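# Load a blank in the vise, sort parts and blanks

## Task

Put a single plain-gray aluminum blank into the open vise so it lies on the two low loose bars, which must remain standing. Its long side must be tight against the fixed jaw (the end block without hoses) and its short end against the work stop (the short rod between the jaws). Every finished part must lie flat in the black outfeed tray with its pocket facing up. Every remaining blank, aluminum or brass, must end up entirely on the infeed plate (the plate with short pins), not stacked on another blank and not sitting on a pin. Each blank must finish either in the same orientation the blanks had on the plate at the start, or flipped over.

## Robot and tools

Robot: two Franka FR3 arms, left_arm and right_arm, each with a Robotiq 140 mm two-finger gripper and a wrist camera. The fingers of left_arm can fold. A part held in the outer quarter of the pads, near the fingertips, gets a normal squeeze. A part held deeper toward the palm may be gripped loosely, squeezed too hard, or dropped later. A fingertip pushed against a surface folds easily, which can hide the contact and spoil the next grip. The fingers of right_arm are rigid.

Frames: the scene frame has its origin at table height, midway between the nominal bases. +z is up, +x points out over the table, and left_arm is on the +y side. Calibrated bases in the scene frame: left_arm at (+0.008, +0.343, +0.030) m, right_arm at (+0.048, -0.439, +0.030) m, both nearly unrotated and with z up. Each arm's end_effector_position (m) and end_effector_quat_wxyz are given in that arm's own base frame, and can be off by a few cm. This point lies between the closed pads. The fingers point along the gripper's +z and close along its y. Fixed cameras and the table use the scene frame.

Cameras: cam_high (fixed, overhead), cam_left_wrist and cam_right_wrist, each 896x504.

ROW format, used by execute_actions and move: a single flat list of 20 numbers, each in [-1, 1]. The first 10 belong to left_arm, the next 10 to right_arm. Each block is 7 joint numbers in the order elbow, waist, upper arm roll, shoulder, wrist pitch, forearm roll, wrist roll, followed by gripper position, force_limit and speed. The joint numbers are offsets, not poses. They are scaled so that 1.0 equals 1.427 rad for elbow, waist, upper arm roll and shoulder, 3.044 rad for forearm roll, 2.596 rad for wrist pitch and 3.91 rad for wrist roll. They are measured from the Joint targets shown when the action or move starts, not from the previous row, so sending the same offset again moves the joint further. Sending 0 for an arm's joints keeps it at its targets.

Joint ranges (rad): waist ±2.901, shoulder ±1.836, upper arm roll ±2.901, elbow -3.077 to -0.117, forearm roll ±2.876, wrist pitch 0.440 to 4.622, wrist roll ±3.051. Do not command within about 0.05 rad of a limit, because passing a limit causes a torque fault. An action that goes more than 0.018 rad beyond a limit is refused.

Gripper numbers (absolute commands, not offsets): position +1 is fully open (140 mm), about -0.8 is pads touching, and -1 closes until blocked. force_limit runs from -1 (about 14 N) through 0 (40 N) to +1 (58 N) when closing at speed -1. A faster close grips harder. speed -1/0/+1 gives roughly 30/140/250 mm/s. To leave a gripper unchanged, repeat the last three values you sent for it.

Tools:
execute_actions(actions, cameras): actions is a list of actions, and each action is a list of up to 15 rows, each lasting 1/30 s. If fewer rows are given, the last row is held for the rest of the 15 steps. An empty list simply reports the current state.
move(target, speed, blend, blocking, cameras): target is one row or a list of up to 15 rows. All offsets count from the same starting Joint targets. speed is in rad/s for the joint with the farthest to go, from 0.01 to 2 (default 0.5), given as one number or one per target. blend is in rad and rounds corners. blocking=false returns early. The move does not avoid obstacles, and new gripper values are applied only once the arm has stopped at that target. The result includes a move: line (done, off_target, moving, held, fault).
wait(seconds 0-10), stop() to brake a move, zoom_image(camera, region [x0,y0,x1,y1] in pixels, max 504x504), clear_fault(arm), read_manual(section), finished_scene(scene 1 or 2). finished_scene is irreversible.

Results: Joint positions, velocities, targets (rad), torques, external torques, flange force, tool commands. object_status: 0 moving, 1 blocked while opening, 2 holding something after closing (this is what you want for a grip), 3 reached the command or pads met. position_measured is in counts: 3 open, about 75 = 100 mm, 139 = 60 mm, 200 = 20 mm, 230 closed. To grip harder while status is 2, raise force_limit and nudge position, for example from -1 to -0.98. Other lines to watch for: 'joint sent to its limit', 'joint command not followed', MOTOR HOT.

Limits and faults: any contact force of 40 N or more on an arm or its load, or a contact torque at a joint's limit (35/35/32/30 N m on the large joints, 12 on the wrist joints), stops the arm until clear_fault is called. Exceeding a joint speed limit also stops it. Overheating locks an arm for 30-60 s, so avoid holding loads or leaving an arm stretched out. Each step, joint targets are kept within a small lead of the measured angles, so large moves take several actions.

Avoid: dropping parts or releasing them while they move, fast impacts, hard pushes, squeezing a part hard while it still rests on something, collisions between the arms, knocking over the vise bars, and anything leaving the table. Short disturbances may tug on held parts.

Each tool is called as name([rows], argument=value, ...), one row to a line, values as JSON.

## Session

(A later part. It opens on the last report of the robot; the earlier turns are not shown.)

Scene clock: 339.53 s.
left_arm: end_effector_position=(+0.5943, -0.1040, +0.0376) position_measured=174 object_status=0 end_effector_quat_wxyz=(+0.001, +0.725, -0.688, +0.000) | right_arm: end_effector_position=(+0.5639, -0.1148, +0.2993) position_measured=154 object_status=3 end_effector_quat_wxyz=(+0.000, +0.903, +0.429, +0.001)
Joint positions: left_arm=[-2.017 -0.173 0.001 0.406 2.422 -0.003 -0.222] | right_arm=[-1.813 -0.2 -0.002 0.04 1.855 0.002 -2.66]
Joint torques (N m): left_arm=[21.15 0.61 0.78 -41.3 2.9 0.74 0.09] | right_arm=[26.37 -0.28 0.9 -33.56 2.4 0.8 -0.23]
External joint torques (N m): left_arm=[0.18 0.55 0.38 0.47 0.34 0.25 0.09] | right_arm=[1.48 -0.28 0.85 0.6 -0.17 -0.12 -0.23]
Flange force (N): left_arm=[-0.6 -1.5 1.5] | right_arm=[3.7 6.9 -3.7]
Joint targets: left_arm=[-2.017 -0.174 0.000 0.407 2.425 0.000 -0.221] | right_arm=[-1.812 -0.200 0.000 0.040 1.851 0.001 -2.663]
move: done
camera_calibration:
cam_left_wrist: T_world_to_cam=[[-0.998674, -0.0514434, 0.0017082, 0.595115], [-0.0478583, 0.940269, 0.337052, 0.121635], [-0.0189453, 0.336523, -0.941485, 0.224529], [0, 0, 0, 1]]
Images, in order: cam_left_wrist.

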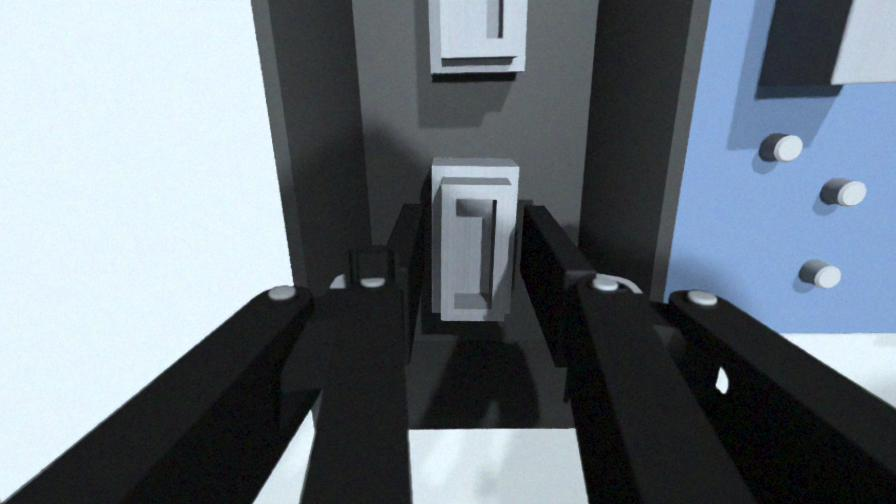

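move([
  [0.01426, 0, 0, -0.06364, -0.04281, 0, 0, -0.36, -1, -1, 0, 0, 0, 0, 0, 0, 0, -0.2, -1, 0],
  [0.13105, 0.54183, 0, -0.07771, -0.11474, 0, -0.03141, -0.36, -1, -1, 0.31027, 0.80047, 0, 0.38772, 0.04296, 0, 0.11859, -0.2, -1, 0],
], speed=[0.1, 0.7], blend=[0.02, 0], cameras=["all"])

zoom_image(camera="cam_right_wrist", region=[340, 40, 640, 300])

zoom_image(camera="cam_high", region=[330, 190, 560, 330])

Scene clock: 367.20 s.
left_arm: end_effector_position=(+0.5190, +0.3552, +0.1585) position_measured=174 object_status=3 end_effector_quat_wxyz=(+0.001, +0.951, -0.309, +0.001) | right_arm: end_effector_position=(+0.4207, +0.5811, +0.1586) position_measured=154 object_status=3 end_effector_quat_wxyz=(-0.001, +0.705, +0.709, -0.003)
Joint positions: left_arm=[-1.832 0.6 0.001 0.298 2.13 -0.003 -0.34] | right_arm=[-1.371 0.943 0.001 0.594 1.958 0.002 -2.205]
Joint velocities: left_arm=[within noise] | right_arm=[0.001 0.001 0 0.002 0 -0.001 0.008]
Joint torques (N m): left_arm=[24.25 0.63 0.67 -41.35 2.53 0.89 -0.18] | right_arm=[26.46 -0.28 1.45 -49.99 2.78 0.8 0.05]
External joint torques (N m): left_arm=[0.49 0.52 0.31 -0.06 -0.06 0.24 -0.18] | right_arm=[1.71 -0.11 0.97 0.72 0.18 -0.06 0.05]
Flange force (N): left_arm=[0.3 -2.1 -0.8] | right_arm=[10.6 7.5 -1.6]
Joint targets: left_arm=[-1.830 0.599 0.000 0.296 2.127 0.000 -0.343] | right_arm=[-1.370 0.942 0.000 0.593 1.963 0.001 -2.199]
move: done; blend cut to 0 rad at target 1
camera_calibration:
cam_left_wrist: T_world_to_cam=[[-0.588422, -0.808552, 0.00190882, 0.59931], [-0.761018, 0.554624, 0.336517, 0.152695], [-0.27315, 0.196561, -0.941675, 0.364141], [0, 0, 0, 1]]
cam_right_wrist: T_world_to_cam=[[0.999653, 0.0229802, -0.0128963, -0.42237], [0.0260411, -0.936385, 0.350008, 0.481802], [-0.00403263, -0.350222, -0.936658, 0.489262], [0, 0, 0, 1]]

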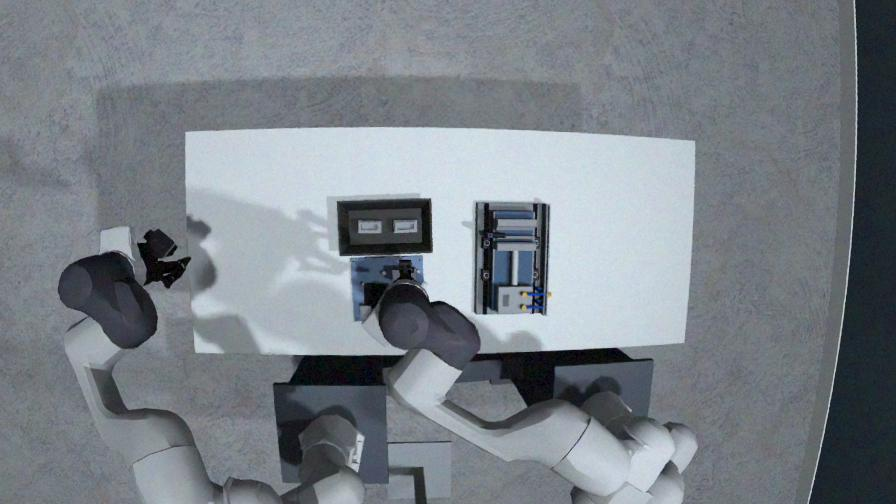

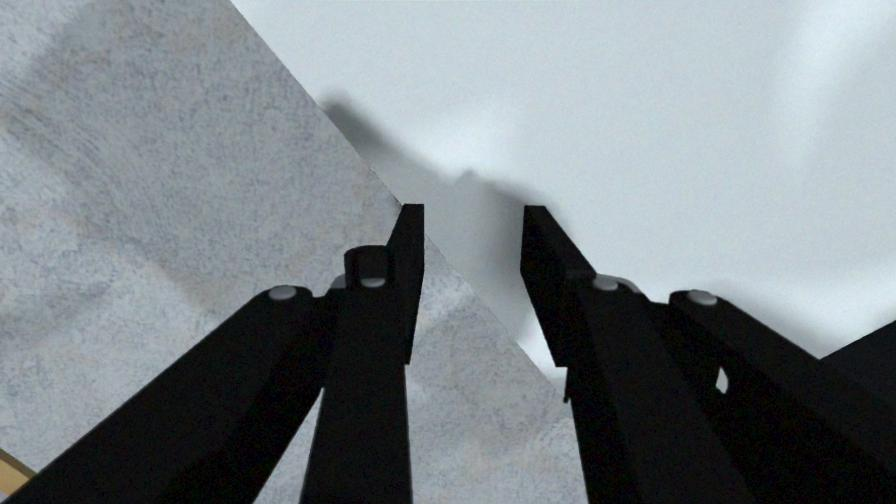

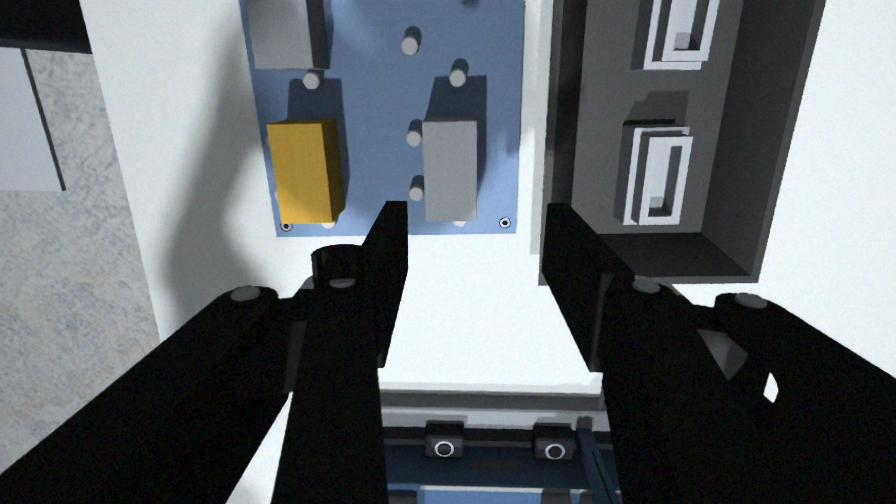

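Scaled by 1.680 from the camera's 896x504 image, which has a finer 1280x720 frame.

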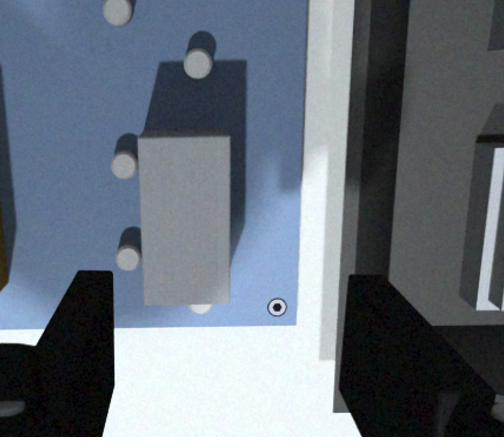

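Scaled by 2.191 from the camera's 896x504 image, which has a finer 1280x720 frame.

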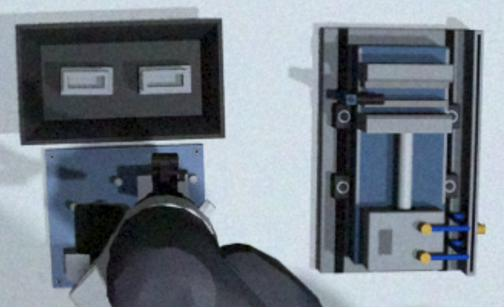

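move(target=[0, 0, 0, 0, 0, 0, 0, -0.36, -1, -1, -0.0756, 0.01067, 0, 0.06586, 0.07776, 0, -0.00685, -0.27, -1, 0], speed=0.2, cameras=["cam_right_wrist"])

zoom_image(camera="cam_right_wrist", region=[360, 100, 600, 340])

Scene clock: 414.87 s.
left_arm: end_effector_position=(+0.5191, +0.3551, +0.1586) position_measured=174 object_status=3 end_effector_quat_wxyz=(+0.001, +0.951, -0.309, +0.001) | right_arm: end_effector_position=(+0.4117, +0.5848, +0.0593) position_measured=163 object_status=3 end_effector_quat_wxyz=(-0.001, +0.694, +0.720, -0.003)
Joint positions: left_arm=[-1.831 0.6 0.001 0.298 2.129 -0.003 -0.34] | right_arm=[-1.477 0.956 0.001 0.688 2.159 0.002 -2.222]
Joint velocities: left_arm=[within noise] | right_arm=[0.002 0 0.001 0.001 0.005 -0.001 -0.002]
Joint torques (N m): left_arm=[24.03 0.59 0.72 -41.35 2.58 0.88 -0.2] | right_arm=[25.11 0.03 1.52 -51.4 2.8 0.74 -0.31]
External joint torques (N m): left_arm=[0.13 0.3 0.21 0.25 -0.02 0.23 -0.2] | right_arm=[1.42 0.03 0.83 0.38 0.22 -0.04 -0.31]
Flange force (N): left_arm=[0.4 -1.3 0.1] | right_arm=[7.0 5.6 0.3]
Joint targets: left_arm=[-1.830 0.599 0.000 0.296 2.127 0.000 -0.343] | right_arm=[-1.477 0.957 0.000 0.687 2.165 0.001 -2.226]
move: done
camera_calibration:
cam_right_wrist: T_world_to_cam=[[0.998519, 0.0530192, -0.0121687, -0.431958], [0.0539287, -0.935514, 0.349148, 0.508272], [0.00712751, -0.349287, -0.936989, 0.392404], [0, 0, 0, 1]]
Images, in order: cam_right_wrist.

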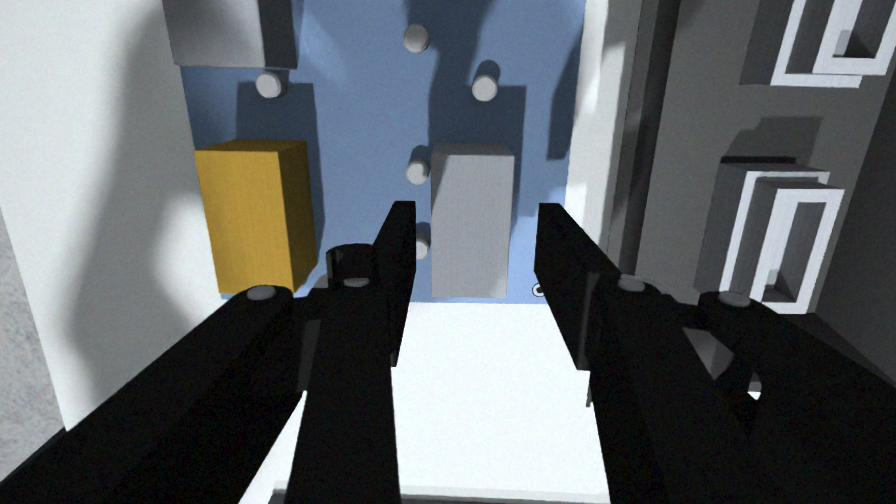

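Scaled by 2.100 from the camera's 896x504 image, which has a finer 1280x720 frame.

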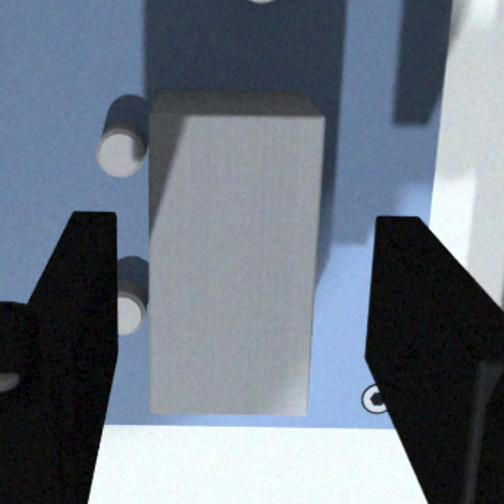

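move([
  [0, 0, 0, 0, 0, 0, 0, -0.36, -1, -1, -0.00618, 0.00151, 0, 0.02376, 0.01645, 0, 0.00413, -0.27, -1, 0],
  [0, 0, 0, 0, 0, 0, 0, -0.36, -1, -1, -0.00618, 0.00151, 0, 0.02376, 0.01645, 0, 0.00413, -1, -1, -1],
], speed=0.05, cameras=["cam_right_wrist"])

Scene clock: 434.40 s.
left_arm: end_effector_position=(+0.5191, +0.3551, +0.1587) position_measured=174 object_status=3 end_effector_quat_wxyz=(+0.001, +0.951, -0.309, +0.001) | right_arm: end_effector_position=(+0.4110, +0.5864, +0.0365) position_measured=183 object_status=0 end_effector_quat_wxyz=(-0.001, +0.697, +0.717, -0.001)
Joint positions: left_arm=[-1.831 0.6 0.001 0.298 2.129 -0.003 -0.34] | right_arm=[-1.485 0.958 0.001 0.72 2.203 0.002 -2.213]
Joint torques (N m): left_arm=[24 0.55 0.78 -41.33 2.61 0.86 -0.21] | right_arm=[24.45 0.03 1.57 -50.73 2.8 0.69 0.14]
External joint torques (N m): left_arm=[0.15 0.75 0.69 0.11 0.01 0.22 -0.21] | right_arm=[0.9 0.02 0.86 1.73 0.18 -0.07 0.14]
Flange force (N): left_arm=[-0.4 -1.2 0.0] | right_arm=[8.6 5.9 2.6]
Joint targets: left_arm=[-1.830 0.599 0.000 0.296 2.127 0.000 -0.343] | right_arm=[-1.486 0.960 0.000 0.721 2.207 0.001 -2.210]
move: done
camera_calibration:
cam_right_wrist: T_world_to_cam=[[0.998857, 0.0467281, -0.0100759, -0.428082], [0.0473213, -0.936771, 0.346728, 0.521315], [0.00676314, -0.346808, -0.937912, 0.370338], [0, 0, 0, 1]]
Images, in order: cam_right_wrist.

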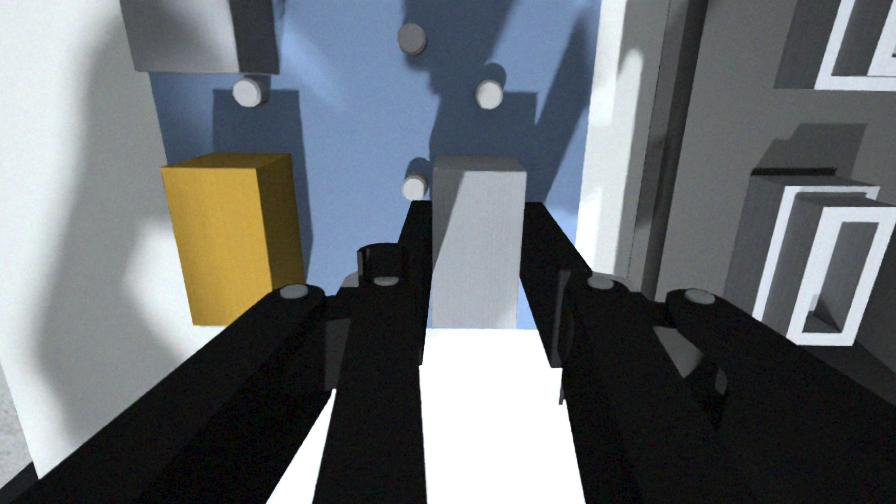

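wait(seconds=0.7, cameras=[])

Scene clock: 436.37 s.
left_arm: end_effector_position=(+0.5191, +0.3551, +0.1587) position_measured=174 object_status=3 end_effector_quat_wxyz=(+0.001, +0.951, -0.309, +0.001) | right_arm: end_effector_position=(+0.4110, +0.5864, +0.0365) position_measured=183 object_status=2 end_effector_quat_wxyz=(-0.001, +0.697, +0.717, -0.001)
Joint positions: left_arm=[-1.831 0.6 0.001 0.298 2.129 -0.003 -0.34] | right_arm=[-1.485 0.958 0.001 0.72 2.203 0.002 -2.213]
Joint torques (N m): left_arm=[24 0.6 0.75 -41.36 2.61 0.87 -0.2] | right_arm=[24.56 0.1 1.64 -50.76 2.8 0.71 0.12]
External joint torques (N m): left_arm=[0.13 0.51 0.41 0.1 0.01 0.23 -0.2] | right_arm=[1.04 -0.04 0.84 1.63 0.18 -0.05 0.12]
Flange force (N): left_arm=[-0.1 -0.9 0.0] | right_arm=[8.9 6.3 2.5]
Joint targets: left_arm=[-1.830 0.599 0.000 0.296 2.127 0.000 -0.343] | right_arm=[-1.486 0.960 0.000 0.721 2.207 0.001 -2.210]
Tool commands: left_gripper/position=-0.36 left_gripper/force_limit=-1.0 left_gripper/speed=-1.0 right_gripper/position=-1.0 right_gripper/force_limit=-1.0 right_gripper/speed=-1.0
wait: 0.70 s; at rest from the start

move([
  [0, 0, 0, 0, 0, 0, 0, -0.36, -1, -1, 0.00386, 0, 0, -0.01953, -0.01285, 0, 0, -1, -1, -1],
  [0, 0, 0, 0, 0, 0, 0, -0.36, -1, -1, 0.00386, 0, 0, -0.01953, -0.01285, 0, 0, -0.98, -0.05, -1],
  [0, 0, 0, 0, 0, 0, 0, -0.36, -1, -1, 0.05911, 0, 0, -0.09236, -0.08326, 0, 0, -0.98, -0.05, -1],
  [0, 0, 0, 0, 0, 0, 0, -0.36, -1, -1, -0.31704, -0.30682, 0, -0.33065, -0.00748, 0, -0.11159, -0.98, -0.05, -1],
], speed=[0.03, 0.03, 0.2, 0.45], blend=[0, 0, 0.02, 0], cameras=["cam_right_wrist"])

zoom_image(camera="cam_right_wrist", region=[380, 60, 620, 300])

Scene clock: 469.90 s.
left_arm: end_effector_position=(+0.5191, +0.3551, +0.1587) position_measured=174 object_status=3 end_effector_quat_wxyz=(+0.001, +0.951, -0.309, +0.001) | right_arm: end_effector_position=(+0.5248, +0.3003, +0.1432) position_measured=183 object_status=2 end_effector_quat_wxyz=(-0.002, +0.701, +0.713, -0.004)
Joint positions: left_arm=[-1.831 0.6 0.001 0.298 2.129 -0.003 -0.34] | right_arm=[-1.938 0.522 -0.002 0.253 2.182 0.002 -2.641]
Joint velocities: left_arm=[within noise] | right_arm=[0 0 0 -0.001 0 0 -0.005]
Joint torques (N m): left_arm=[23.97 0.58 0.82 -41.39 2.63 0.87 -0.19] | right_arm=[25.38 -0.36 1.33 -40.88 2.91 0.72 -0.2]
External joint torques (N m): left_arm=[0.06 0.62 0.6 0.12 0.02 0.23 -0.19] | right_arm=[2 -0.4 1.05 -1.27 0.39 -0.05 -0.2]
Flange force (N): left_arm=[-0.4 -0.8 0.1] | right_arm=[1.8 3.6 -2.8]
Joint targets: left_arm=[-1.830 0.599 0.000 0.296 2.127 0.000 -0.343] | right_arm=[-1.939 0.522 0.000 0.249 2.188 0.001 -2.646]
move: done
camera_calibration:
cam_right_wrist: T_world_to_cam=[[0.999276, 0.0348732, -0.0151849, -0.523305], [0.0379815, -0.936197, 0.349417, 0.215266], [-0.00203076, -0.349741, -0.936844, 0.375762], [0, 0, 0, 1]]
Images, in order: cam_right_wrist.

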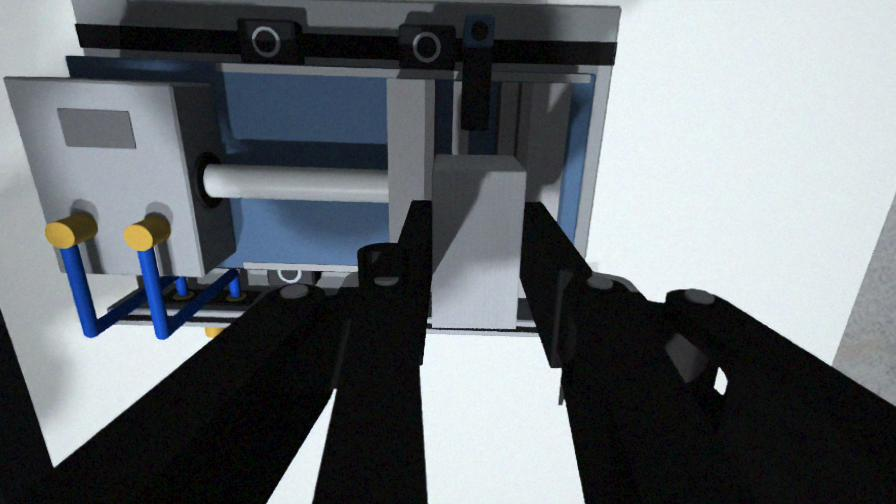

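Scaled by 2.100 from the camera's 896x504 image, which has a finer 1280x720 frame.

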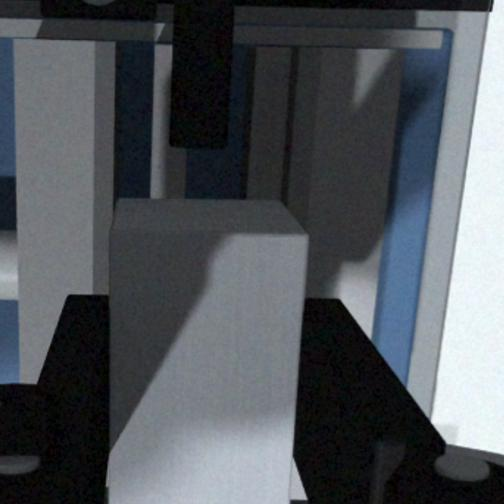

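move(target=[0, 0, 0, 0, 0, 0, 0, -0.36, -1, -1, -0.01514, -0.00046, 0, 0.02537, 0.02227, 0, -0.00017, -0.98, -0.05, -1], speed=0.05, cameras=["cam_right_wrist"])

zoom_image(camera="cam_right_wrist", region=[400, 80, 600, 280])

Scene clock: 506.10 s.
left_arm: end_effector_position=(+0.5191, +0.3551, +0.1587) position_measured=174 object_status=3 end_effector_quat_wxyz=(+0.001, +0.951, -0.309, +0.001) | right_arm: end_effector_position=(+0.5256, +0.3008, +0.1182) position_measured=183 object_status=2 end_effector_quat_wxyz=(-0.001, +0.700, +0.714, -0.003)
Joint positions: left_arm=[-1.831 0.6 0.001 0.298 2.129 -0.003 -0.34] | right_arm=[-1.96 0.522 -0.002 0.286 2.24 0.002 -2.643]
Joint velocities: left_arm=[within noise] | right_arm=[-0.001 -0.001 0 -0.001 0.004 -0.001 -0.002]
Joint torques (N m): left_arm=[23.98 0.59 0.79 -41.41 2.62 0.87 -0.17] | right_arm=[25.03 -0.27 1.33 -40.6 2.97 0.69 -0.25]
External joint torques (N m): left_arm=[0.09 0.63 0.55 0.15 0.02 0.23 -0.17] | right_arm=[1.9 -0.15 1.15 -0.1 0.41 -0.06 -0.25]
Flange force (N): left_arm=[-0.3 -1.0 0.1] | right_arm=[3.3 6.0 -0.8]
Joint targets: left_arm=[-1.830 0.599 0.000 0.296 2.127 0.000 -0.343] | right_arm=[-1.960 0.521 0.000 0.285 2.246 0.001 -2.647]
move: done
camera_calibration:
cam_right_wrist: T_world_to_cam=[[0.999208, 0.0374316, -0.0135246, -0.525403], [0.0397981, -0.936391, 0.348695, 0.223618], [0.000387939, -0.348957, -0.937139, 0.351032], [0, 0, 0, 1]]
Images, in order: cam_right_wrist.

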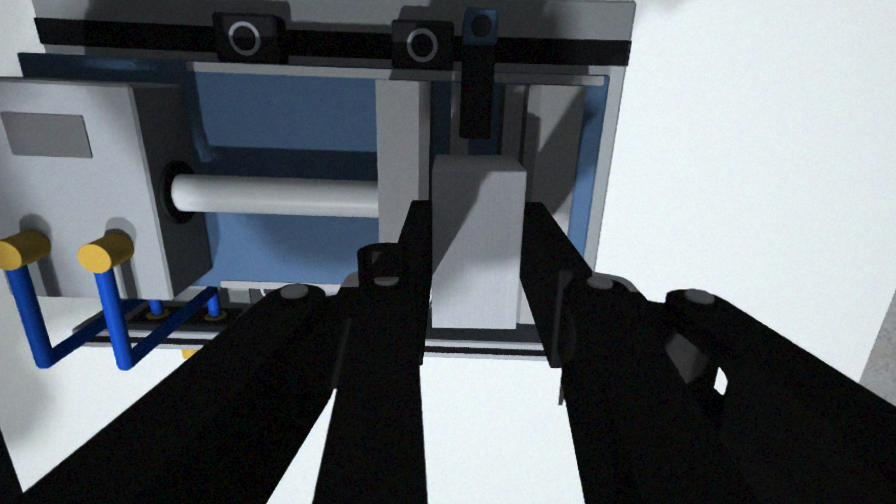

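Scaled by 2.520 from the camera's 896x504 image, which has a finer 1280x720 frame.

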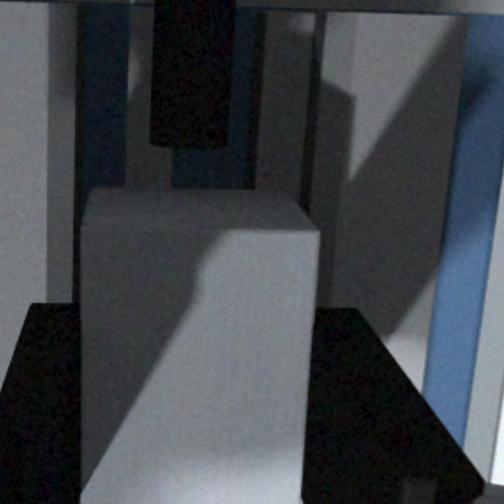

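move(target=[0, 0, 0, 0, 0, 0, 0, -0.36, -1, -1, -0.00463, -0.00015, 0, 0.00974, 0.00788, 0, -0.00005, -0.98, -0.05, -1], speed=0.04, cameras=["cam_right_wrist"])

Scene clock: 514.67 s.
left_arm: end_effector_position=(+0.5191, +0.3551, +0.1587) position_measured=174 object_status=3 end_effector_quat_wxyz=(+0.001, +0.951, -0.309, +0.001) | right_arm: end_effector_position=(+0.5260, +0.3010, +0.1090) position_measured=183 object_status=2 end_effector_quat_wxyz=(-0.001, +0.700, +0.714, -0.003)
Joint positions: left_arm=[-1.831 0.6 0.001 0.298 2.129 -0.003 -0.34] | right_arm=[-1.966 0.521 -0.002 0.3 2.26 0.002 -2.644]
Joint velocities: left_arm=[within noise] | right_arm=[0 -0.001 -0.001 -0.001 0.005 0 -0.001]
Joint torques (N m): left_arm=[23.99 0.59 0.84 -41.35 2.63 0.87 -0.2] | right_arm=[24.8 -0.26 1.23 -40.62 2.89 0.68 -0.27]
External joint torques (N m): left_arm=[0.2 0.52 0.51 0.02 0.05 0.23 -0.2] | right_arm=[1.8 -0.24 0.96 0.19 0.32 -0.06 -0.27]
Flange force (N): left_arm=[-0.1 -1.0 -0.1] | right_arm=[3.4 6.6 -0.4]
Joint targets: left_arm=[-1.830 0.599 0.000 0.296 2.127 0.000 -0.343] | right_arm=[-1.967 0.521 0.000 0.299 2.266 0.001 -2.647]
move: done
camera_calibration:
cam_right_wrist: T_world_to_cam=[[0.999205, 0.0377237, -0.0129288, -0.526033], [0.0398642, -0.936477, 0.348455, 0.227004], [0.00103744, -0.348693, -0.937236, 0.342097], [0, 0, 0, 1]]
Images, in order: cam_right_wrist.

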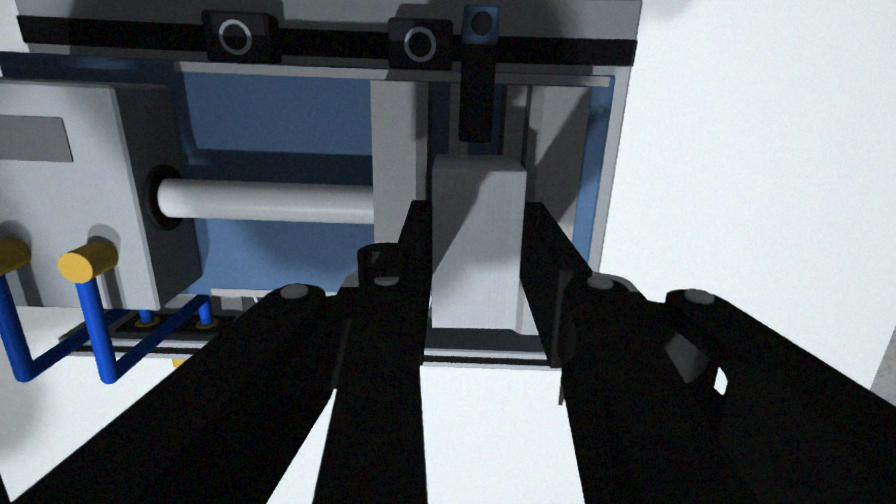

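move(target=[0, 0, 0, 0, 0, 0, 0, -0.36, -1, -1, -0.00109, 0, 0, 0.00196, 0.00168, 0, 0, -0.98, -0.05, -1], speed=0.012, cameras=[])

Scene clock: 517.40 s.
left_arm: end_effector_position=(+0.5191, +0.3551, +0.1587) position_measured=174 object_status=3 end_effector_quat_wxyz=(+0.001, +0.951, -0.309, +0.001) | right_arm: end_effector_position=(+0.5265, +0.3013, +0.1088) position_measured=183 object_status=2 end_effector_quat_wxyz=(-0.001, +0.700, +0.714, -0.002)
Joint positions: left_arm=[-1.831 0.6 0.001 0.298 2.129 -0.003 -0.34] | right_arm=[-1.967 0.521 -0.002 0.3 2.263 0.002 -2.644]
Joint torques (N m): left_arm=[23.96 0.58 0.86 -41.33 2.63 0.86 -0.18] | right_arm=[24.17 -0.26 1.3 -39.18 3.09 0.7 -0.26]
External joint torques (N m): left_arm=[0.13 0.71 0.71 0.11 0.04 0.22 -0.19] | right_arm=[1.3 -0.33 0.95 1.48 0.53 -0.04 -0.26]
Flange force (N): left_arm=[-0.5 -1.1 0.0] | right_arm=[3.8 7.7 2.3]
Joint targets: left_arm=[-1.830 0.599 0.000 0.296 2.127 0.000 -0.343] | right_arm=[-1.968 0.521 0.000 0.302 2.271 0.001 -2.647]
move: done

move(target=[0, 0, 0, 0, 0, 0, 0, -0.36, -1, -1, 0.00164, 0, 0, -0.00294, -0.00252, 0, 0, -0.98, -0.05, -1], speed=0.015, cameras=[])

Scene clock: 521.77 s.
left_arm: end_effector_position=(+0.5191, +0.3551, +0.1587) position_measured=174 object_status=3 end_effector_quat_wxyz=(+0.001, +0.951, -0.309, +0.001) | right_arm: end_effector_position=(+0.5265, +0.3013, +0.1088) position_measured=183 object_status=2 end_effector_quat_wxyz=(-0.001, +0.700, +0.714, -0.002)
Joint positions: left_arm=[-1.831 0.6 0.001 0.298 2.129 -0.003 -0.34] | right_arm=[-1.967 0.521 -0.002 0.3 2.263 0.002 -2.644]
Joint torques (N m): left_arm=[24.01 0.57 0.86 -41.37 2.65 0.87 -0.21] | right_arm=[24.81 -0.3 1.31 -40.98 2.73 0.68 -0.22]
External joint torques (N m): left_arm=[0.16 0.48 0.51 0.07 0.05 0.23 -0.21] | right_arm=[1.83 -0.35 0.97 -0.14 0.15 -0.05 -0.22]
Flange force (N): left_arm=[-0.1 -0.9 0.0] | right_arm=[3.0 6.1 -1.2]
Joint targets: left_arm=[-1.830 0.599 0.000 0.296 2.127 0.000 -0.343] | right_arm=[-1.966 0.521 0.000 0.298 2.264 0.001 -2.647]
move: done

move(target=[0, 0, 0, 0, 0, 0, 0, -0.36, -1, -1, 0.00082, 0, 0, -0.00147, -0.00126, 0, 0, -0.98, -0.05, -1], speed=0.015, cameras=[])

Scene clock: 524.10 s.
left_arm: end_effector_position=(+0.5191, +0.3551, +0.1587) position_measured=174 object_status=3 end_effector_quat_wxyz=(+0.001, +0.951, -0.309, +0.001) | right_arm: end_effector_position=(+0.5267, +0.3014, +0.1092) position_measured=183 object_status=2 end_effector_quat_wxyz=(-0.001, +0.700, +0.714, -0.001)
Joint positions: left_arm=[-1.831 0.6 0.001 0.298 2.129 -0.003 -0.34] | right_arm=[-1.967 0.521 -0.002 0.299 2.263 0.002 -2.644]
Joint torques (N m): left_arm=[23.97 0.57 0.83 -41.33 2.64 0.87 -0.23] | right_arm=[25.03 -0.37 1.32 -41.73 2.55 0.66 -0.23]
External joint torques (N m): left_arm=[0.14 0.59 0.59 0.13 0.06 0.23 -0.23] | right_arm=[2.19 -0.28 1.11 -1.19 -0.01 -0.07 -0.23]
Flange force (N): left_arm=[-0.2 -1.0 0.1] | right_arm=[2.6 5.0 -3.4]
Joint targets: left_arm=[-1.830 0.599 0.000 0.296 2.127 0.000 -0.343] | right_arm=[-1.965 0.521 0.000 0.296 2.261 0.001 -2.647]
move: done

move(target=[0, 0, 0, 0, 0, 0, 0, -0.36, -1, -1, 0.00451, 0.003, 0, 0.002344, -0.001191, 0, 0.001095, -0.98, -0.05, -1], speed=0.012, cameras=["cam_right_wrist"])

zoom_image(camera="cam_right_wrist", region=[400, 80, 600, 280])

Scene clock: 536.30 s.
left_arm: end_effector_position=(+0.5191, +0.3550, +0.1587) position_measured=174 object_status=3 end_effector_quat_wxyz=(+0.001, +0.951, -0.309, +0.001) | right_arm: end_effector_position=(+0.5276, +0.3035, +0.1112) position_measured=183 object_status=2 end_effector_quat_wxyz=(+0.000, +0.699, +0.715, +0.000)
Joint positions: left_arm=[-1.831 0.6 0.001 0.298 2.129 -0.003 -0.34] | right_arm=[-1.962 0.524 -0.002 0.299 2.261 0.002 -2.644]
Joint torques (N m): left_arm=[23.92 0.63 0.81 -41.42 2.66 0.86 -0.2] | right_arm=[25.56 0.08 1.25 -40.6 2.43 0.7 -0.02]
External joint torques (N m): left_arm=[0.04 0.62 0.53 0.08 0.06 0.22 -0.2] | right_arm=[2.63 0.19 1.06 0.04 -0.14 -0.03 -0.02]
Flange force (N): left_arm=[-0.4 -0.5 0.2] | right_arm=[5.9 9.3 -2.2]
Joint targets: left_arm=[-1.830 0.599 0.000 0.296 2.127 0.000 -0.343] | right_arm=[-1.958 0.525 0.000 0.299 2.258 0.001 -2.643]
move: done
camera_calibration:
cam_right_wrist: T_world_to_cam=[[0.99915, 0.0405093, -0.00766275, -0.52917], [0.0406583, -0.937399, 0.345875, 0.228711], [0.00682811, -0.345893, -0.938249, 0.341267], [0, 0, 0, 1]]
Images, in order: cam_right_wrist.

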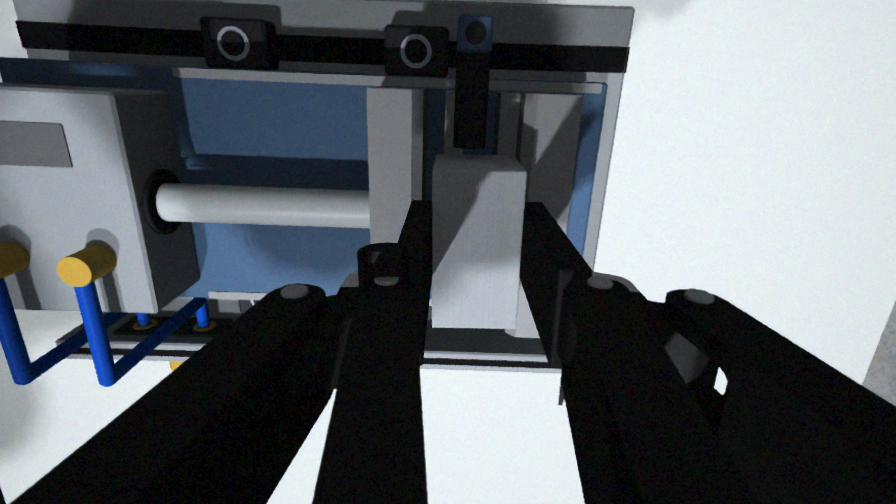

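Scaled by 2.520 from the camera's 896x504 image, which has a finer 1280x720 frame.

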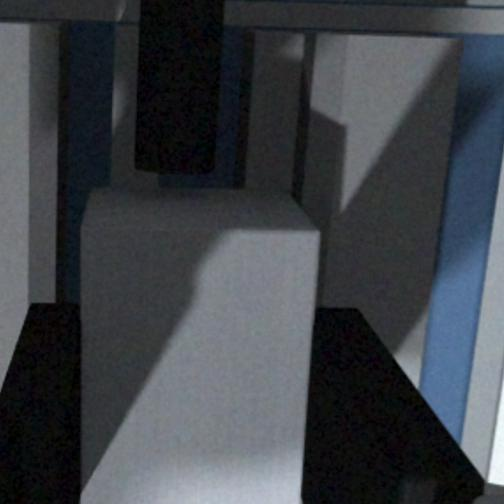

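move(target=[0, 0, 0, 0, 0, 0, 0, -0.36, -1, -1, 0.002094, 0.00217, 0, 0.001401, -0.00038, 0, 0.000793, -0.98, -0.05, -1], speed=0.012, cameras=[])

Scene clock: 541.63 s.
left_arm: end_effector_position=(+0.5191, +0.3550, +0.1587) position_measured=174 object_status=3 end_effector_quat_wxyz=(+0.001, +0.951, -0.309, +0.001) | right_arm: end_effector_position=(+0.5274, +0.3056, +0.1113) position_measured=183 object_status=2 end_effector_quat_wxyz=(+0.000, +0.698, +0.716, +0.000)
Joint positions: left_arm=[-1.831 0.6 0.001 0.298 2.129 -0.003 -0.34] | right_arm=[-1.959 0.527 -0.002 0.301 2.26 0.002 -2.644]
Joint torques (N m): left_arm=[23.98 0.62 0.81 -41.34 2.65 0.87 -0.19] | right_arm=[25.57 0.08 1.3 -40.68 2.39 0.69 0.14]
External joint torques (N m): left_arm=[0.1 0.63 0.56 0.16 0.05 0.22 -0.19] | right_arm=[2.61 0.12 1.04 0.08 -0.18 -0.04 0.14]
Flange force (N): left_arm=[-0.3 -1.0 0.2] | right_arm=[6.2 9.3 -2.3]
Joint targets: left_arm=[-1.830 0.599 0.000 0.296 2.127 0.000 -0.343] | right_arm=[-1.955 0.528 0.000 0.301 2.257 0.001 -2.640]
move: done

move(target=[0, 0, 0, 0, 0, 0, 0, -0.36, -1, -1, 0.001755, 0.001586, 0, 0.001174, -0.00032, 0, 0.00058, -0.98, -0.05, -1], speed=0.01, cameras=["cam_right_wrist"])

zoom_image(camera="cam_right_wrist", region=[400, 80, 600, 280])

Scene clock: 545.87 s.
left_arm: end_effector_position=(+0.5191, +0.3550, +0.1588) position_measured=174 object_status=3 end_effector_quat_wxyz=(+0.001, +0.951, -0.309, +0.001) | right_arm: end_effector_position=(+0.5272, +0.3071, +0.1113) position_measured=183 object_status=2 end_effector_quat_wxyz=(+0.000, +0.698, +0.716, +0.000)
Joint positions: left_arm=[-1.831 0.6 0.001 0.298 2.129 -0.003 -0.34] | right_arm=[-1.956 0.529 -0.002 0.303 2.259 0.002 -2.641]
Joint torques (N m): left_arm=[23.98 0.58 0.84 -41.35 2.66 0.85 -0.2] | right_arm=[25.41 0.17 1.28 -40.71 2.44 0.67 0.11]
External joint torques (N m): left_arm=[0.11 0.56 0.56 0.16 0.07 0.21 -0.2] | right_arm=[2.43 0.33 1.13 0.18 -0.14 -0.06 0.11]
Flange force (N): left_arm=[-0.2 -1.0 0.2] | right_arm=[6.1 8.7 -1.9]
Joint targets: left_arm=[-1.830 0.599 0.000 0.296 2.127 0.000 -0.343] | right_arm=[-1.953 0.531 0.000 0.303 2.256 0.001 -2.637]
move: done
camera_calibration:
cam_right_wrist: T_world_to_cam=[[0.999042, 0.0431044, -0.00750292, -0.529669], [0.0430384, -0.937324, 0.345792, 0.230762], [0.00787251, -0.345784, -0.938281, 0.341982], [0, 0, 0, 1]]
Images, in order: cam_right_wrist.

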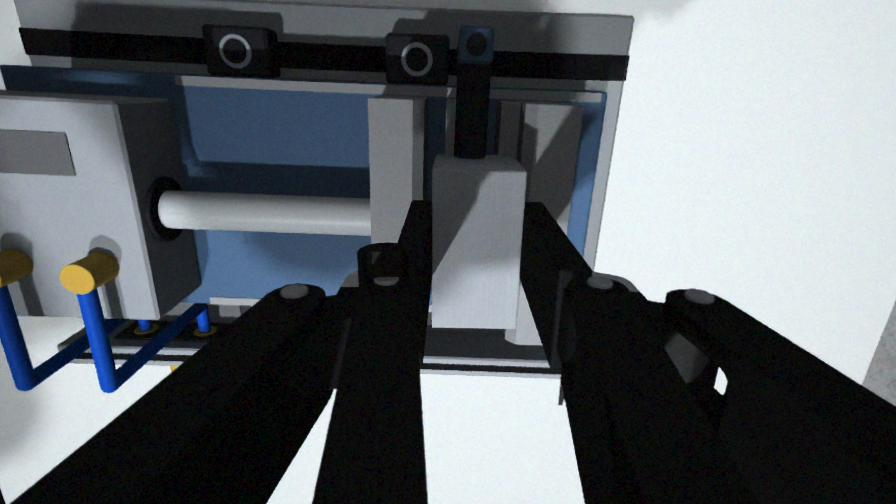

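Scaled by 2.520 from the camera's 896x504 image, which has a finer 1280x720 frame.

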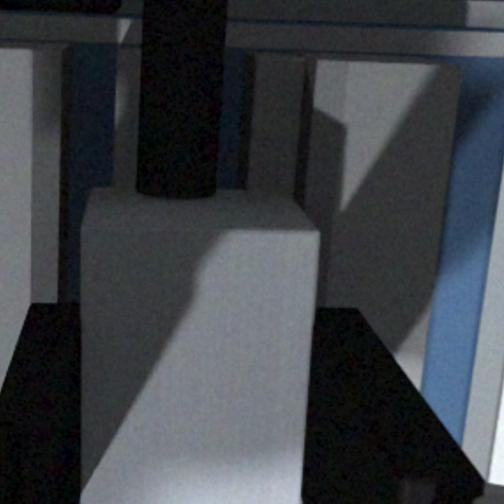

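move(target=[0, 0, 0, 0, 0, 0, 0, -0.36, -1, -1, 0.00142, 0.001, 0, 0.00095, -0.00026, 0, 0.00036, -0.98, -0.05, -1], speed=0.01, cameras=[])

move(target=[0, 0, 0, 0, 0, 0, 0, -0.36, -1, -1, 0.00142, 0.001, 0, 0.00095, -0.00026, 0, 0.00036, -0.98, -0.05, -1], speed=0.01, cameras=[])

Scene clock: 550.07 s.
left_arm: end_effector_position=(+0.5191, +0.3550, +0.1588) position_measured=174 object_status=3 end_effector_quat_wxyz=(+0.001, +0.951, -0.309, +0.001) | right_arm: end_effector_position=(+0.5272, +0.3077, +0.1113) position_measured=183 object_status=2 end_effector_quat_wxyz=(+0.000, +0.698, +0.716, +0.000)
Joint positions: left_arm=[-1.831 0.6 0.001 0.298 2.129 -0.003 -0.34] | right_arm=[-1.954 0.53 -0.002 0.304 2.258 0.002 -2.64]
Joint torques (N m): left_arm=[23.9 0.6 0.88 -41.37 2.64 0.86 -0.2] | right_arm=[25.75 0.57 1.57 -40.6 2.56 0.71 0.11]
External joint torques (N m): left_arm=[0.12 0.75 0.76 -0.01 0.06 0.23 -0.2] | right_arm=[2.63 0.49 1.2 0.53 -0.03 -0.03 0.11]
Flange force (N): left_arm=[-0.7 -0.7 0.0] | right_arm=[7.1 10.0 -1.3]
Joint targets: left_arm=[-1.830 0.599 0.000 0.296 2.127 0.000 -0.343] | right_arm=[-1.951 0.532 0.000 0.304 2.255 0.001 -2.636]
move: done

Scene clock: 550.77 s.
left_arm: end_effector_position=(+0.5191, +0.3550, +0.1588) position_measured=174 object_status=3 end_effector_quat_wxyz=(+0.001, +0.951, -0.309, +0.001) | right_arm: end_effector_position=(+0.5272, +0.3077, +0.1113) position_measured=183 object_status=2 end_effector_quat_wxyz=(+0.000, +0.699, +0.716, -0.001)
Joint positions: left_arm=[-1.831 0.6 0.001 0.298 2.129 -0.003 -0.34] | right_arm=[-1.952 0.53 -0.002 0.305 2.256 0.001 -2.638]
Joint torques (N m): left_arm=[23.95 0.57 0.86 -41.38 2.67 0.87 -0.21] | right_arm=[26.01 1.38 2.32 -40.42 2.75 0.79 0.09]
External joint torques (N m): left_arm=[0.23 0.49 0.52 -0.11 0.1 0.23 -0.21] | right_arm=[3.06 1.32 1.97 0.47 0.18 0.06 0.09]
Flange force (N): left_arm=[-0.2 -0.7 -0.2] | right_arm=[8.9 10.5 -1.3]
Joint targets: left_arm=[-1.830 0.599 0.000 0.296 2.127 0.000 -0.343] | right_arm=[-1.949 0.533 0.000 0.306 2.255 0.001 -2.635]
move: done

move(target=[0, 0, 0, 0, 0, 0, 0, -0.36, -1, -1, 0.00247, -0.00057, 0, 0.00165, -0.00045, 0, -0.0002, -0.98, -0.05, -1], speed=0.01, cameras=[])

move(target=[0, 0, 0, 0, 0, 0, 0, -0.36, -1, -1, 0.00247, -0.00057, 0, 0.00165, -0.00045, 0, -0.0002, -0.98, -0.05, -1], speed=0.01, cameras=["cam_right_wrist"])

zoom_image(camera="cam_right_wrist", region=[400, 80, 600, 280])

Scene clock: 554.40 s.
left_arm: end_effector_position=(+0.5191, +0.3550, +0.1588) position_measured=174 object_status=3 end_effector_quat_wxyz=(+0.001, +0.951, -0.309, +0.001) | right_arm: end_effector_position=(+0.5274, +0.3078, +0.1110) position_measured=183 object_status=2 end_effector_quat_wxyz=(-0.001, +0.699, +0.715, -0.002)
Joint positions: left_arm=[-1.831 0.6 0.001 0.298 2.129 -0.003 -0.34] | right_arm=[-1.949 0.53 -0.002 0.308 2.253 0.001 -2.638]
Joint torques (N m): left_arm=[23.99 0.58 0.88 -41.39 2.67 0.86 -0.18] | right_arm=[25.74 1.01 2.51 -40.81 2.88 0.87 0.09]
External joint torques (N m): left_arm=[0.13 0.54 0.58 0.1 0.07 0.22 -0.18] | right_arm=[2.77 0.85 2.06 0.16 0.31 0.13 0.09]
Flange force (N): left_arm=[-0.3 -0.9 0.1] | right_arm=[7.4 8.9 -1.2]
Joint targets: left_arm=[-1.830 0.599 0.000 0.296 2.127 0.000 -0.343] | right_arm=[-1.945 0.533 0.000 0.308 2.253 0.001 -2.635]
move: done

Scene clock: 555.10 s.
left_arm: end_effector_position=(+0.5191, +0.3550, +0.1588) position_measured=174 object_status=3 end_effector_quat_wxyz=(+0.001, +0.951, -0.309, +0.001) | right_arm: end_effector_position=(+0.5276, +0.3079, +0.1107) position_measured=183 object_status=2 end_effector_quat_wxyz=(-0.001, +0.699, +0.716, -0.002)
Joint positions: left_arm=[-1.831 0.6 0.001 0.298 2.129 -0.003 -0.34] | right_arm=[-1.946 0.53 -0.002 0.31 2.251 0.001 -2.638]
Joint torques (N m): left_arm=[23.98 0.66 0.88 -41.38 2.66 0.87 -0.21] | right_arm=[26.19 1.27 2.68 -40.72 3.09 0.96 -0.01]
External joint torques (N m): left_arm=[0.16 0.68 0.64 0.09 0.07 0.23 -0.21] | right_arm=[3.14 1.19 2.31 0.47 0.52 0.22 -0.01]
Flange force (N): left_arm=[-0.4 -1.0 0.1] | right_arm=[8.7 10.6 -0.7]
Joint targets: left_arm=[-1.830 0.599 0.000 0.296 2.127 0.000 -0.343] | right_arm=[-1.942 0.532 0.000 0.310 2.252 0.001 -2.636]
move: done
camera_calibration:
cam_right_wrist: T_world_to_cam=[[0.999077, 0.0412694, -0.0119232, -0.529062], [0.0428353, -0.936193, 0.348868, 0.231125], [0.00323518, -0.349056, -0.937096, 0.345032], [0, 0, 0, 1]]
Images, in order: cam_right_wrist.

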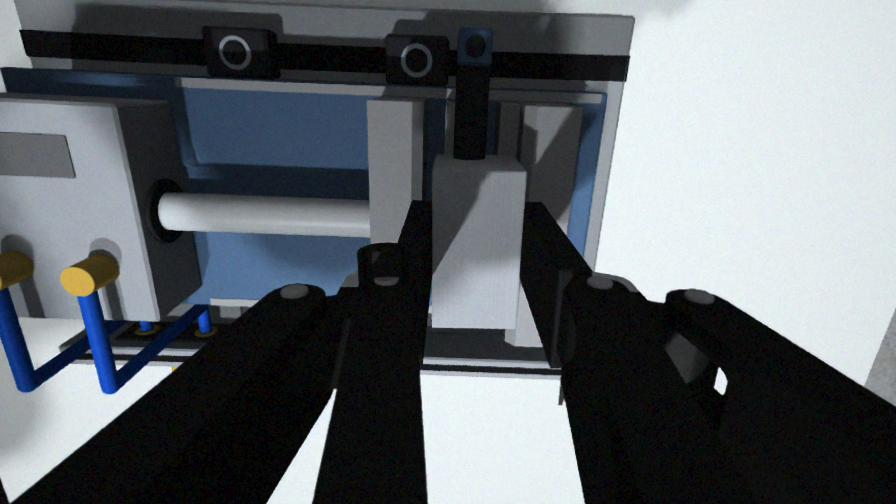

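Scaled by 2.520 from the camera's 896x504 image, which has a finer 1280x720 frame.

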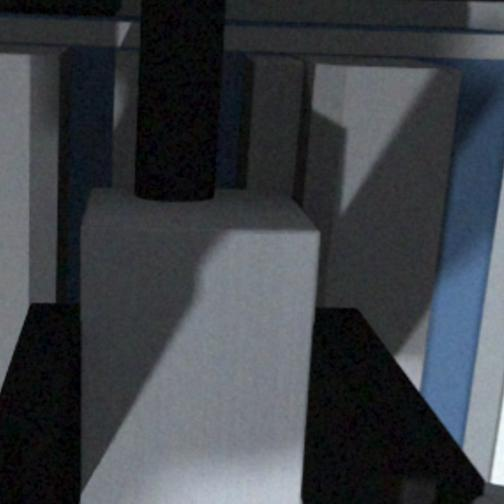

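move(target=[0, 0, 0, 0, 0, 0, 0, -0.36, -1, -1, 0.0037, -0.00086, 0, 0.00248, -0.00067, 0, -0.0003, -0.98, -0.05, -1], speed=0.01, cameras=[])

Scene clock: 562.53 s.
left_arm: end_effector_position=(+0.5191, +0.3550, +0.1588) position_measured=174 object_status=3 end_effector_quat_wxyz=(+0.001, +0.951, -0.309, +0.001) | right_arm: end_effector_position=(+0.5279, +0.3080, +0.1105) position_measured=183 object_status=2 end_effector_quat_wxyz=(-0.001, +0.699, +0.716, -0.004)
Joint positions: left_arm=[-1.831 0.6 0.001 0.298 2.129 -0.003 -0.34] | right_arm=[-1.941 0.53 -0.002 0.313 2.246 0.001 -2.638]
Joint torques (N m): left_arm=[23.95 0.54 0.89 -41.34 2.67 0.86 -0.2] | right_arm=[26.83 0.64 2.37 -40.8 3.46 1.03 -0.07]
External joint torques (N m): left_arm=[0.21 0.54 0.63 -0.06 0.09 0.22 -0.2] | right_arm=[3.83 0.58 2.01 0.38 0.91 0.29 -0.07]
Flange force (N): left_arm=[-0.3 -0.7 -0.1] | right_arm=[8.9 12.9 -0.5]
Joint targets: left_arm=[-1.830 0.599 0.000 0.296 2.127 0.000 -0.343] | right_arm=[-1.936 0.531 0.000 0.314 2.251 0.001 -2.637]
move: done

zoom_image(camera="cam_right_wrist", region=[430, 290, 590, 390])

zoom_image(camera="cam_right_wrist", region=[490, 90, 600, 210])

Scaled by 3.150 from the camera's 896x504 image, which has a finer 1280x720 frame.

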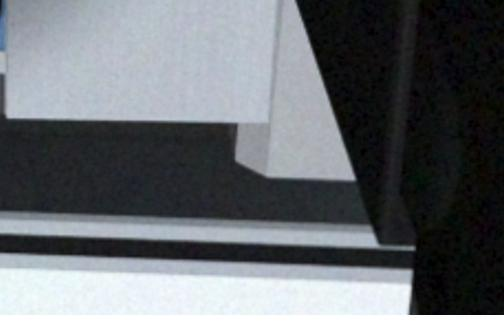

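Scaled by 4.200 from the camera's 896x504 image, which has a finer 1280x720 frame.

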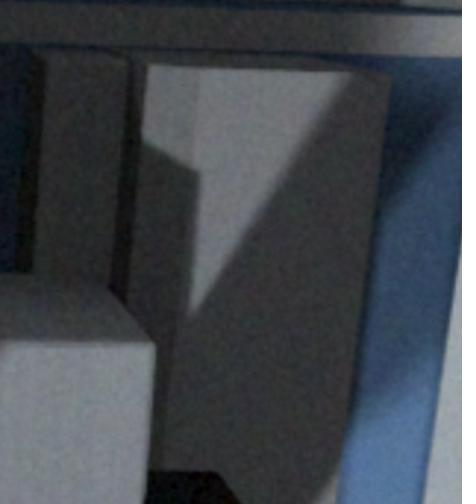

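move(target=[0, 0, 0, 0, 0, 0, 0, -0.36, -1, -1, 0, 0, 0, 0, 0, 0, 0.0041, -0.98, -0.05, -1], speed=0.01, cameras=[])

Scene clock: 589.07 s.
left_arm: end_effector_position=(+0.5191, +0.3550, +0.1588) position_measured=174 object_status=3 end_effector_quat_wxyz=(+0.001, +0.951, -0.309, +0.001) | right_arm: end_effector_position=(+0.5279, +0.3080, +0.1102) position_measured=183 object_status=2 end_effector_quat_wxyz=(-0.001, +0.703, +0.712, -0.004)
Joint positions: left_arm=[-1.831 0.6 0.001 0.298 2.129 -0.003 -0.34] | right_arm=[-1.94 0.53 -0.002 0.314 2.246 0.001 -2.627]
Joint velocities: left_arm=[within noise] | right_arm=[-0.002 0.001 0.001 0 0 -0.001 0.004]
Joint torques (N m): left_arm=[23.99 0.57 0.9 -41.37 2.66 0.87 -0.16] | right_arm=[25.97 0.25 1.6 -41.24 3.04 0.95 -0.05]
External joint torques (N m): left_arm=[0.21 0.44 0.53 -0.01 0.07 0.23 -0.16] | right_arm=[2.9 0.13 1.19 0.12 0.48 0.21 -0.04]
Flange force (N): left_arm=[-0.2 -0.9 -0.1] | right_arm=[6.3 9.8 -1.1]
Joint targets: left_arm=[-1.830 0.599 0.000 0.296 2.127 0.000 -0.343] | right_arm=[-1.936 0.531 0.000 0.314 2.251 0.001 -2.621]
move: done

move(target=[0, 0, 0, 0, 0, 0, 0, -0.36, -1, -1, 0.00247, -0.00057, 0, 0.00165, -0.00045, 0, -0.0002, -0.98, -0.05, -1], speed=0.01, cameras=[])

move(target=[0, 0, 0, 0, 0, 0, 0, -0.36, -1, -1, 0.00142, 0.001, 0, 0.00095, -0.00026, 0, 0.00036, -0.98, -0.05, -1], speed=0.01, cameras=["cam_right_wrist"])

zoom_image(camera="cam_right_wrist", region=[430, 290, 590, 390])

zoom_image(camera="cam_right_wrist", region=[490, 90, 600, 210])

Scene clock: 594.30 s.
left_arm: end_effector_position=(+0.5192, +0.3550, +0.1588) position_measured=174 object_status=3 end_effector_quat_wxyz=(+0.001, +0.951, -0.309, +0.001) | right_arm: end_effector_position=(+0.5284, +0.3080, +0.1098) position_measured=183 object_status=2 end_effector_quat_wxyz=(-0.001, +0.703, +0.711, -0.004)
Joint positions: left_arm=[-1.831 0.6 0.001 0.298 2.129 -0.003 -0.34] | right_arm=[-1.938 0.53 -0.002 0.316 2.245 0.001 -2.625]
Joint torques (N m): left_arm=[24.02 0.6 0.87 -41.32 2.66 0.85 -0.17] | right_arm=[27.14 0.27 2.05 -41.2 3.51 0.99 0.11]
External joint torques (N m): left_arm=[0.22 0.43 0.47 0.03 0.07 0.21 -0.17] | right_arm=[4.06 0.26 1.73 0.23 0.94 0.25 0.11]
Flange force (N): left_arm=[-0.1 -1.0 -0.1] | right_arm=[9.1 13.3 -0.9]
Joint targets: left_arm=[-1.830 0.599 0.000 0.296 2.127 0.000 -0.343] | right_arm=[-1.933 0.530 0.000 0.316 2.249 0.001 -2.622]
move: done

Scene clock: 595.00 s.
left_arm: end_effector_position=(+0.5192, +0.3550, +0.1588) position_measured=174 object_status=3 end_effector_quat_wxyz=(+0.001, +0.951, -0.309, +0.001) | right_arm: end_effector_position=(+0.5284, +0.3081, +0.1098) position_measured=183 object_status=2 end_effector_quat_wxyz=(-0.001, +0.703, +0.711, -0.005)
Joint positions: left_arm=[-1.831 0.6 0.001 0.298 2.129 -0.003 -0.34] | right_arm=[-1.936 0.53 -0.002 0.317 2.243 0.001 -2.624]
Joint torques (N m): left_arm=[23.95 0.56 0.85 -41.36 2.67 0.86 -0.2] | right_arm=[26.81 0.93 2.37 -40.95 3.6 1.01 0.12]
External joint torques (N m): left_arm=[0.17 0.59 0.62 -0.06 0.08 0.22 -0.2] | right_arm=[3.83 0.87 2 0.31 1.05 0.27 0.13]
Flange force (N): left_arm=[-0.4 -0.6 -0.1] | right_arm=[9.4 12.1 -0.3]
Joint targets: left_arm=[-1.830 0.599 0.000 0.296 2.127 0.000 -0.343] | right_arm=[-1.931 0.531 0.000 0.318 2.249 0.001 -2.621]
move: done
camera_calibration:
cam_right_wrist: T_world_to_cam=[[0.999486, 0.0275319, -0.0164048, -0.525384], [0.0315421, -0.935708, 0.351363, 0.237127], [-0.00567638, -0.3517, -0.936095, 0.349658], [0, 0, 0, 1]]
Images, in order: cam_right_wrist.

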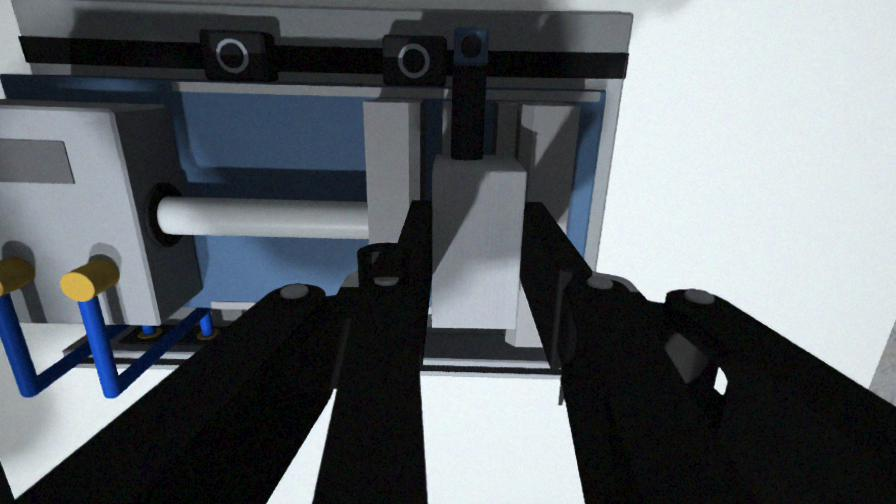

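Scaled by 3.150 from the camera's 896x504 image, which has a finer 1280x720 frame.

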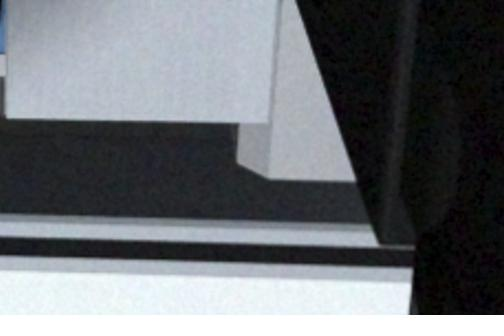

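Scaled by 4.200 from the camera's 896x504 image, which has a finer 1280x720 frame.

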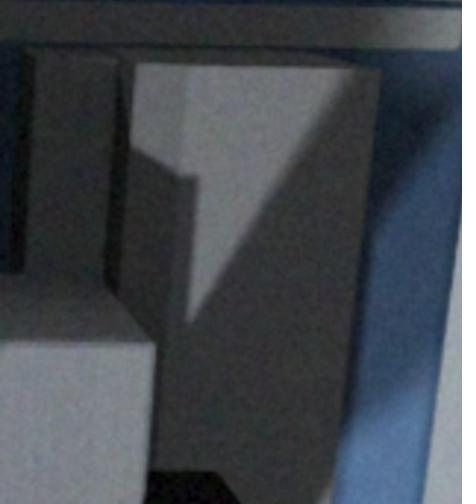

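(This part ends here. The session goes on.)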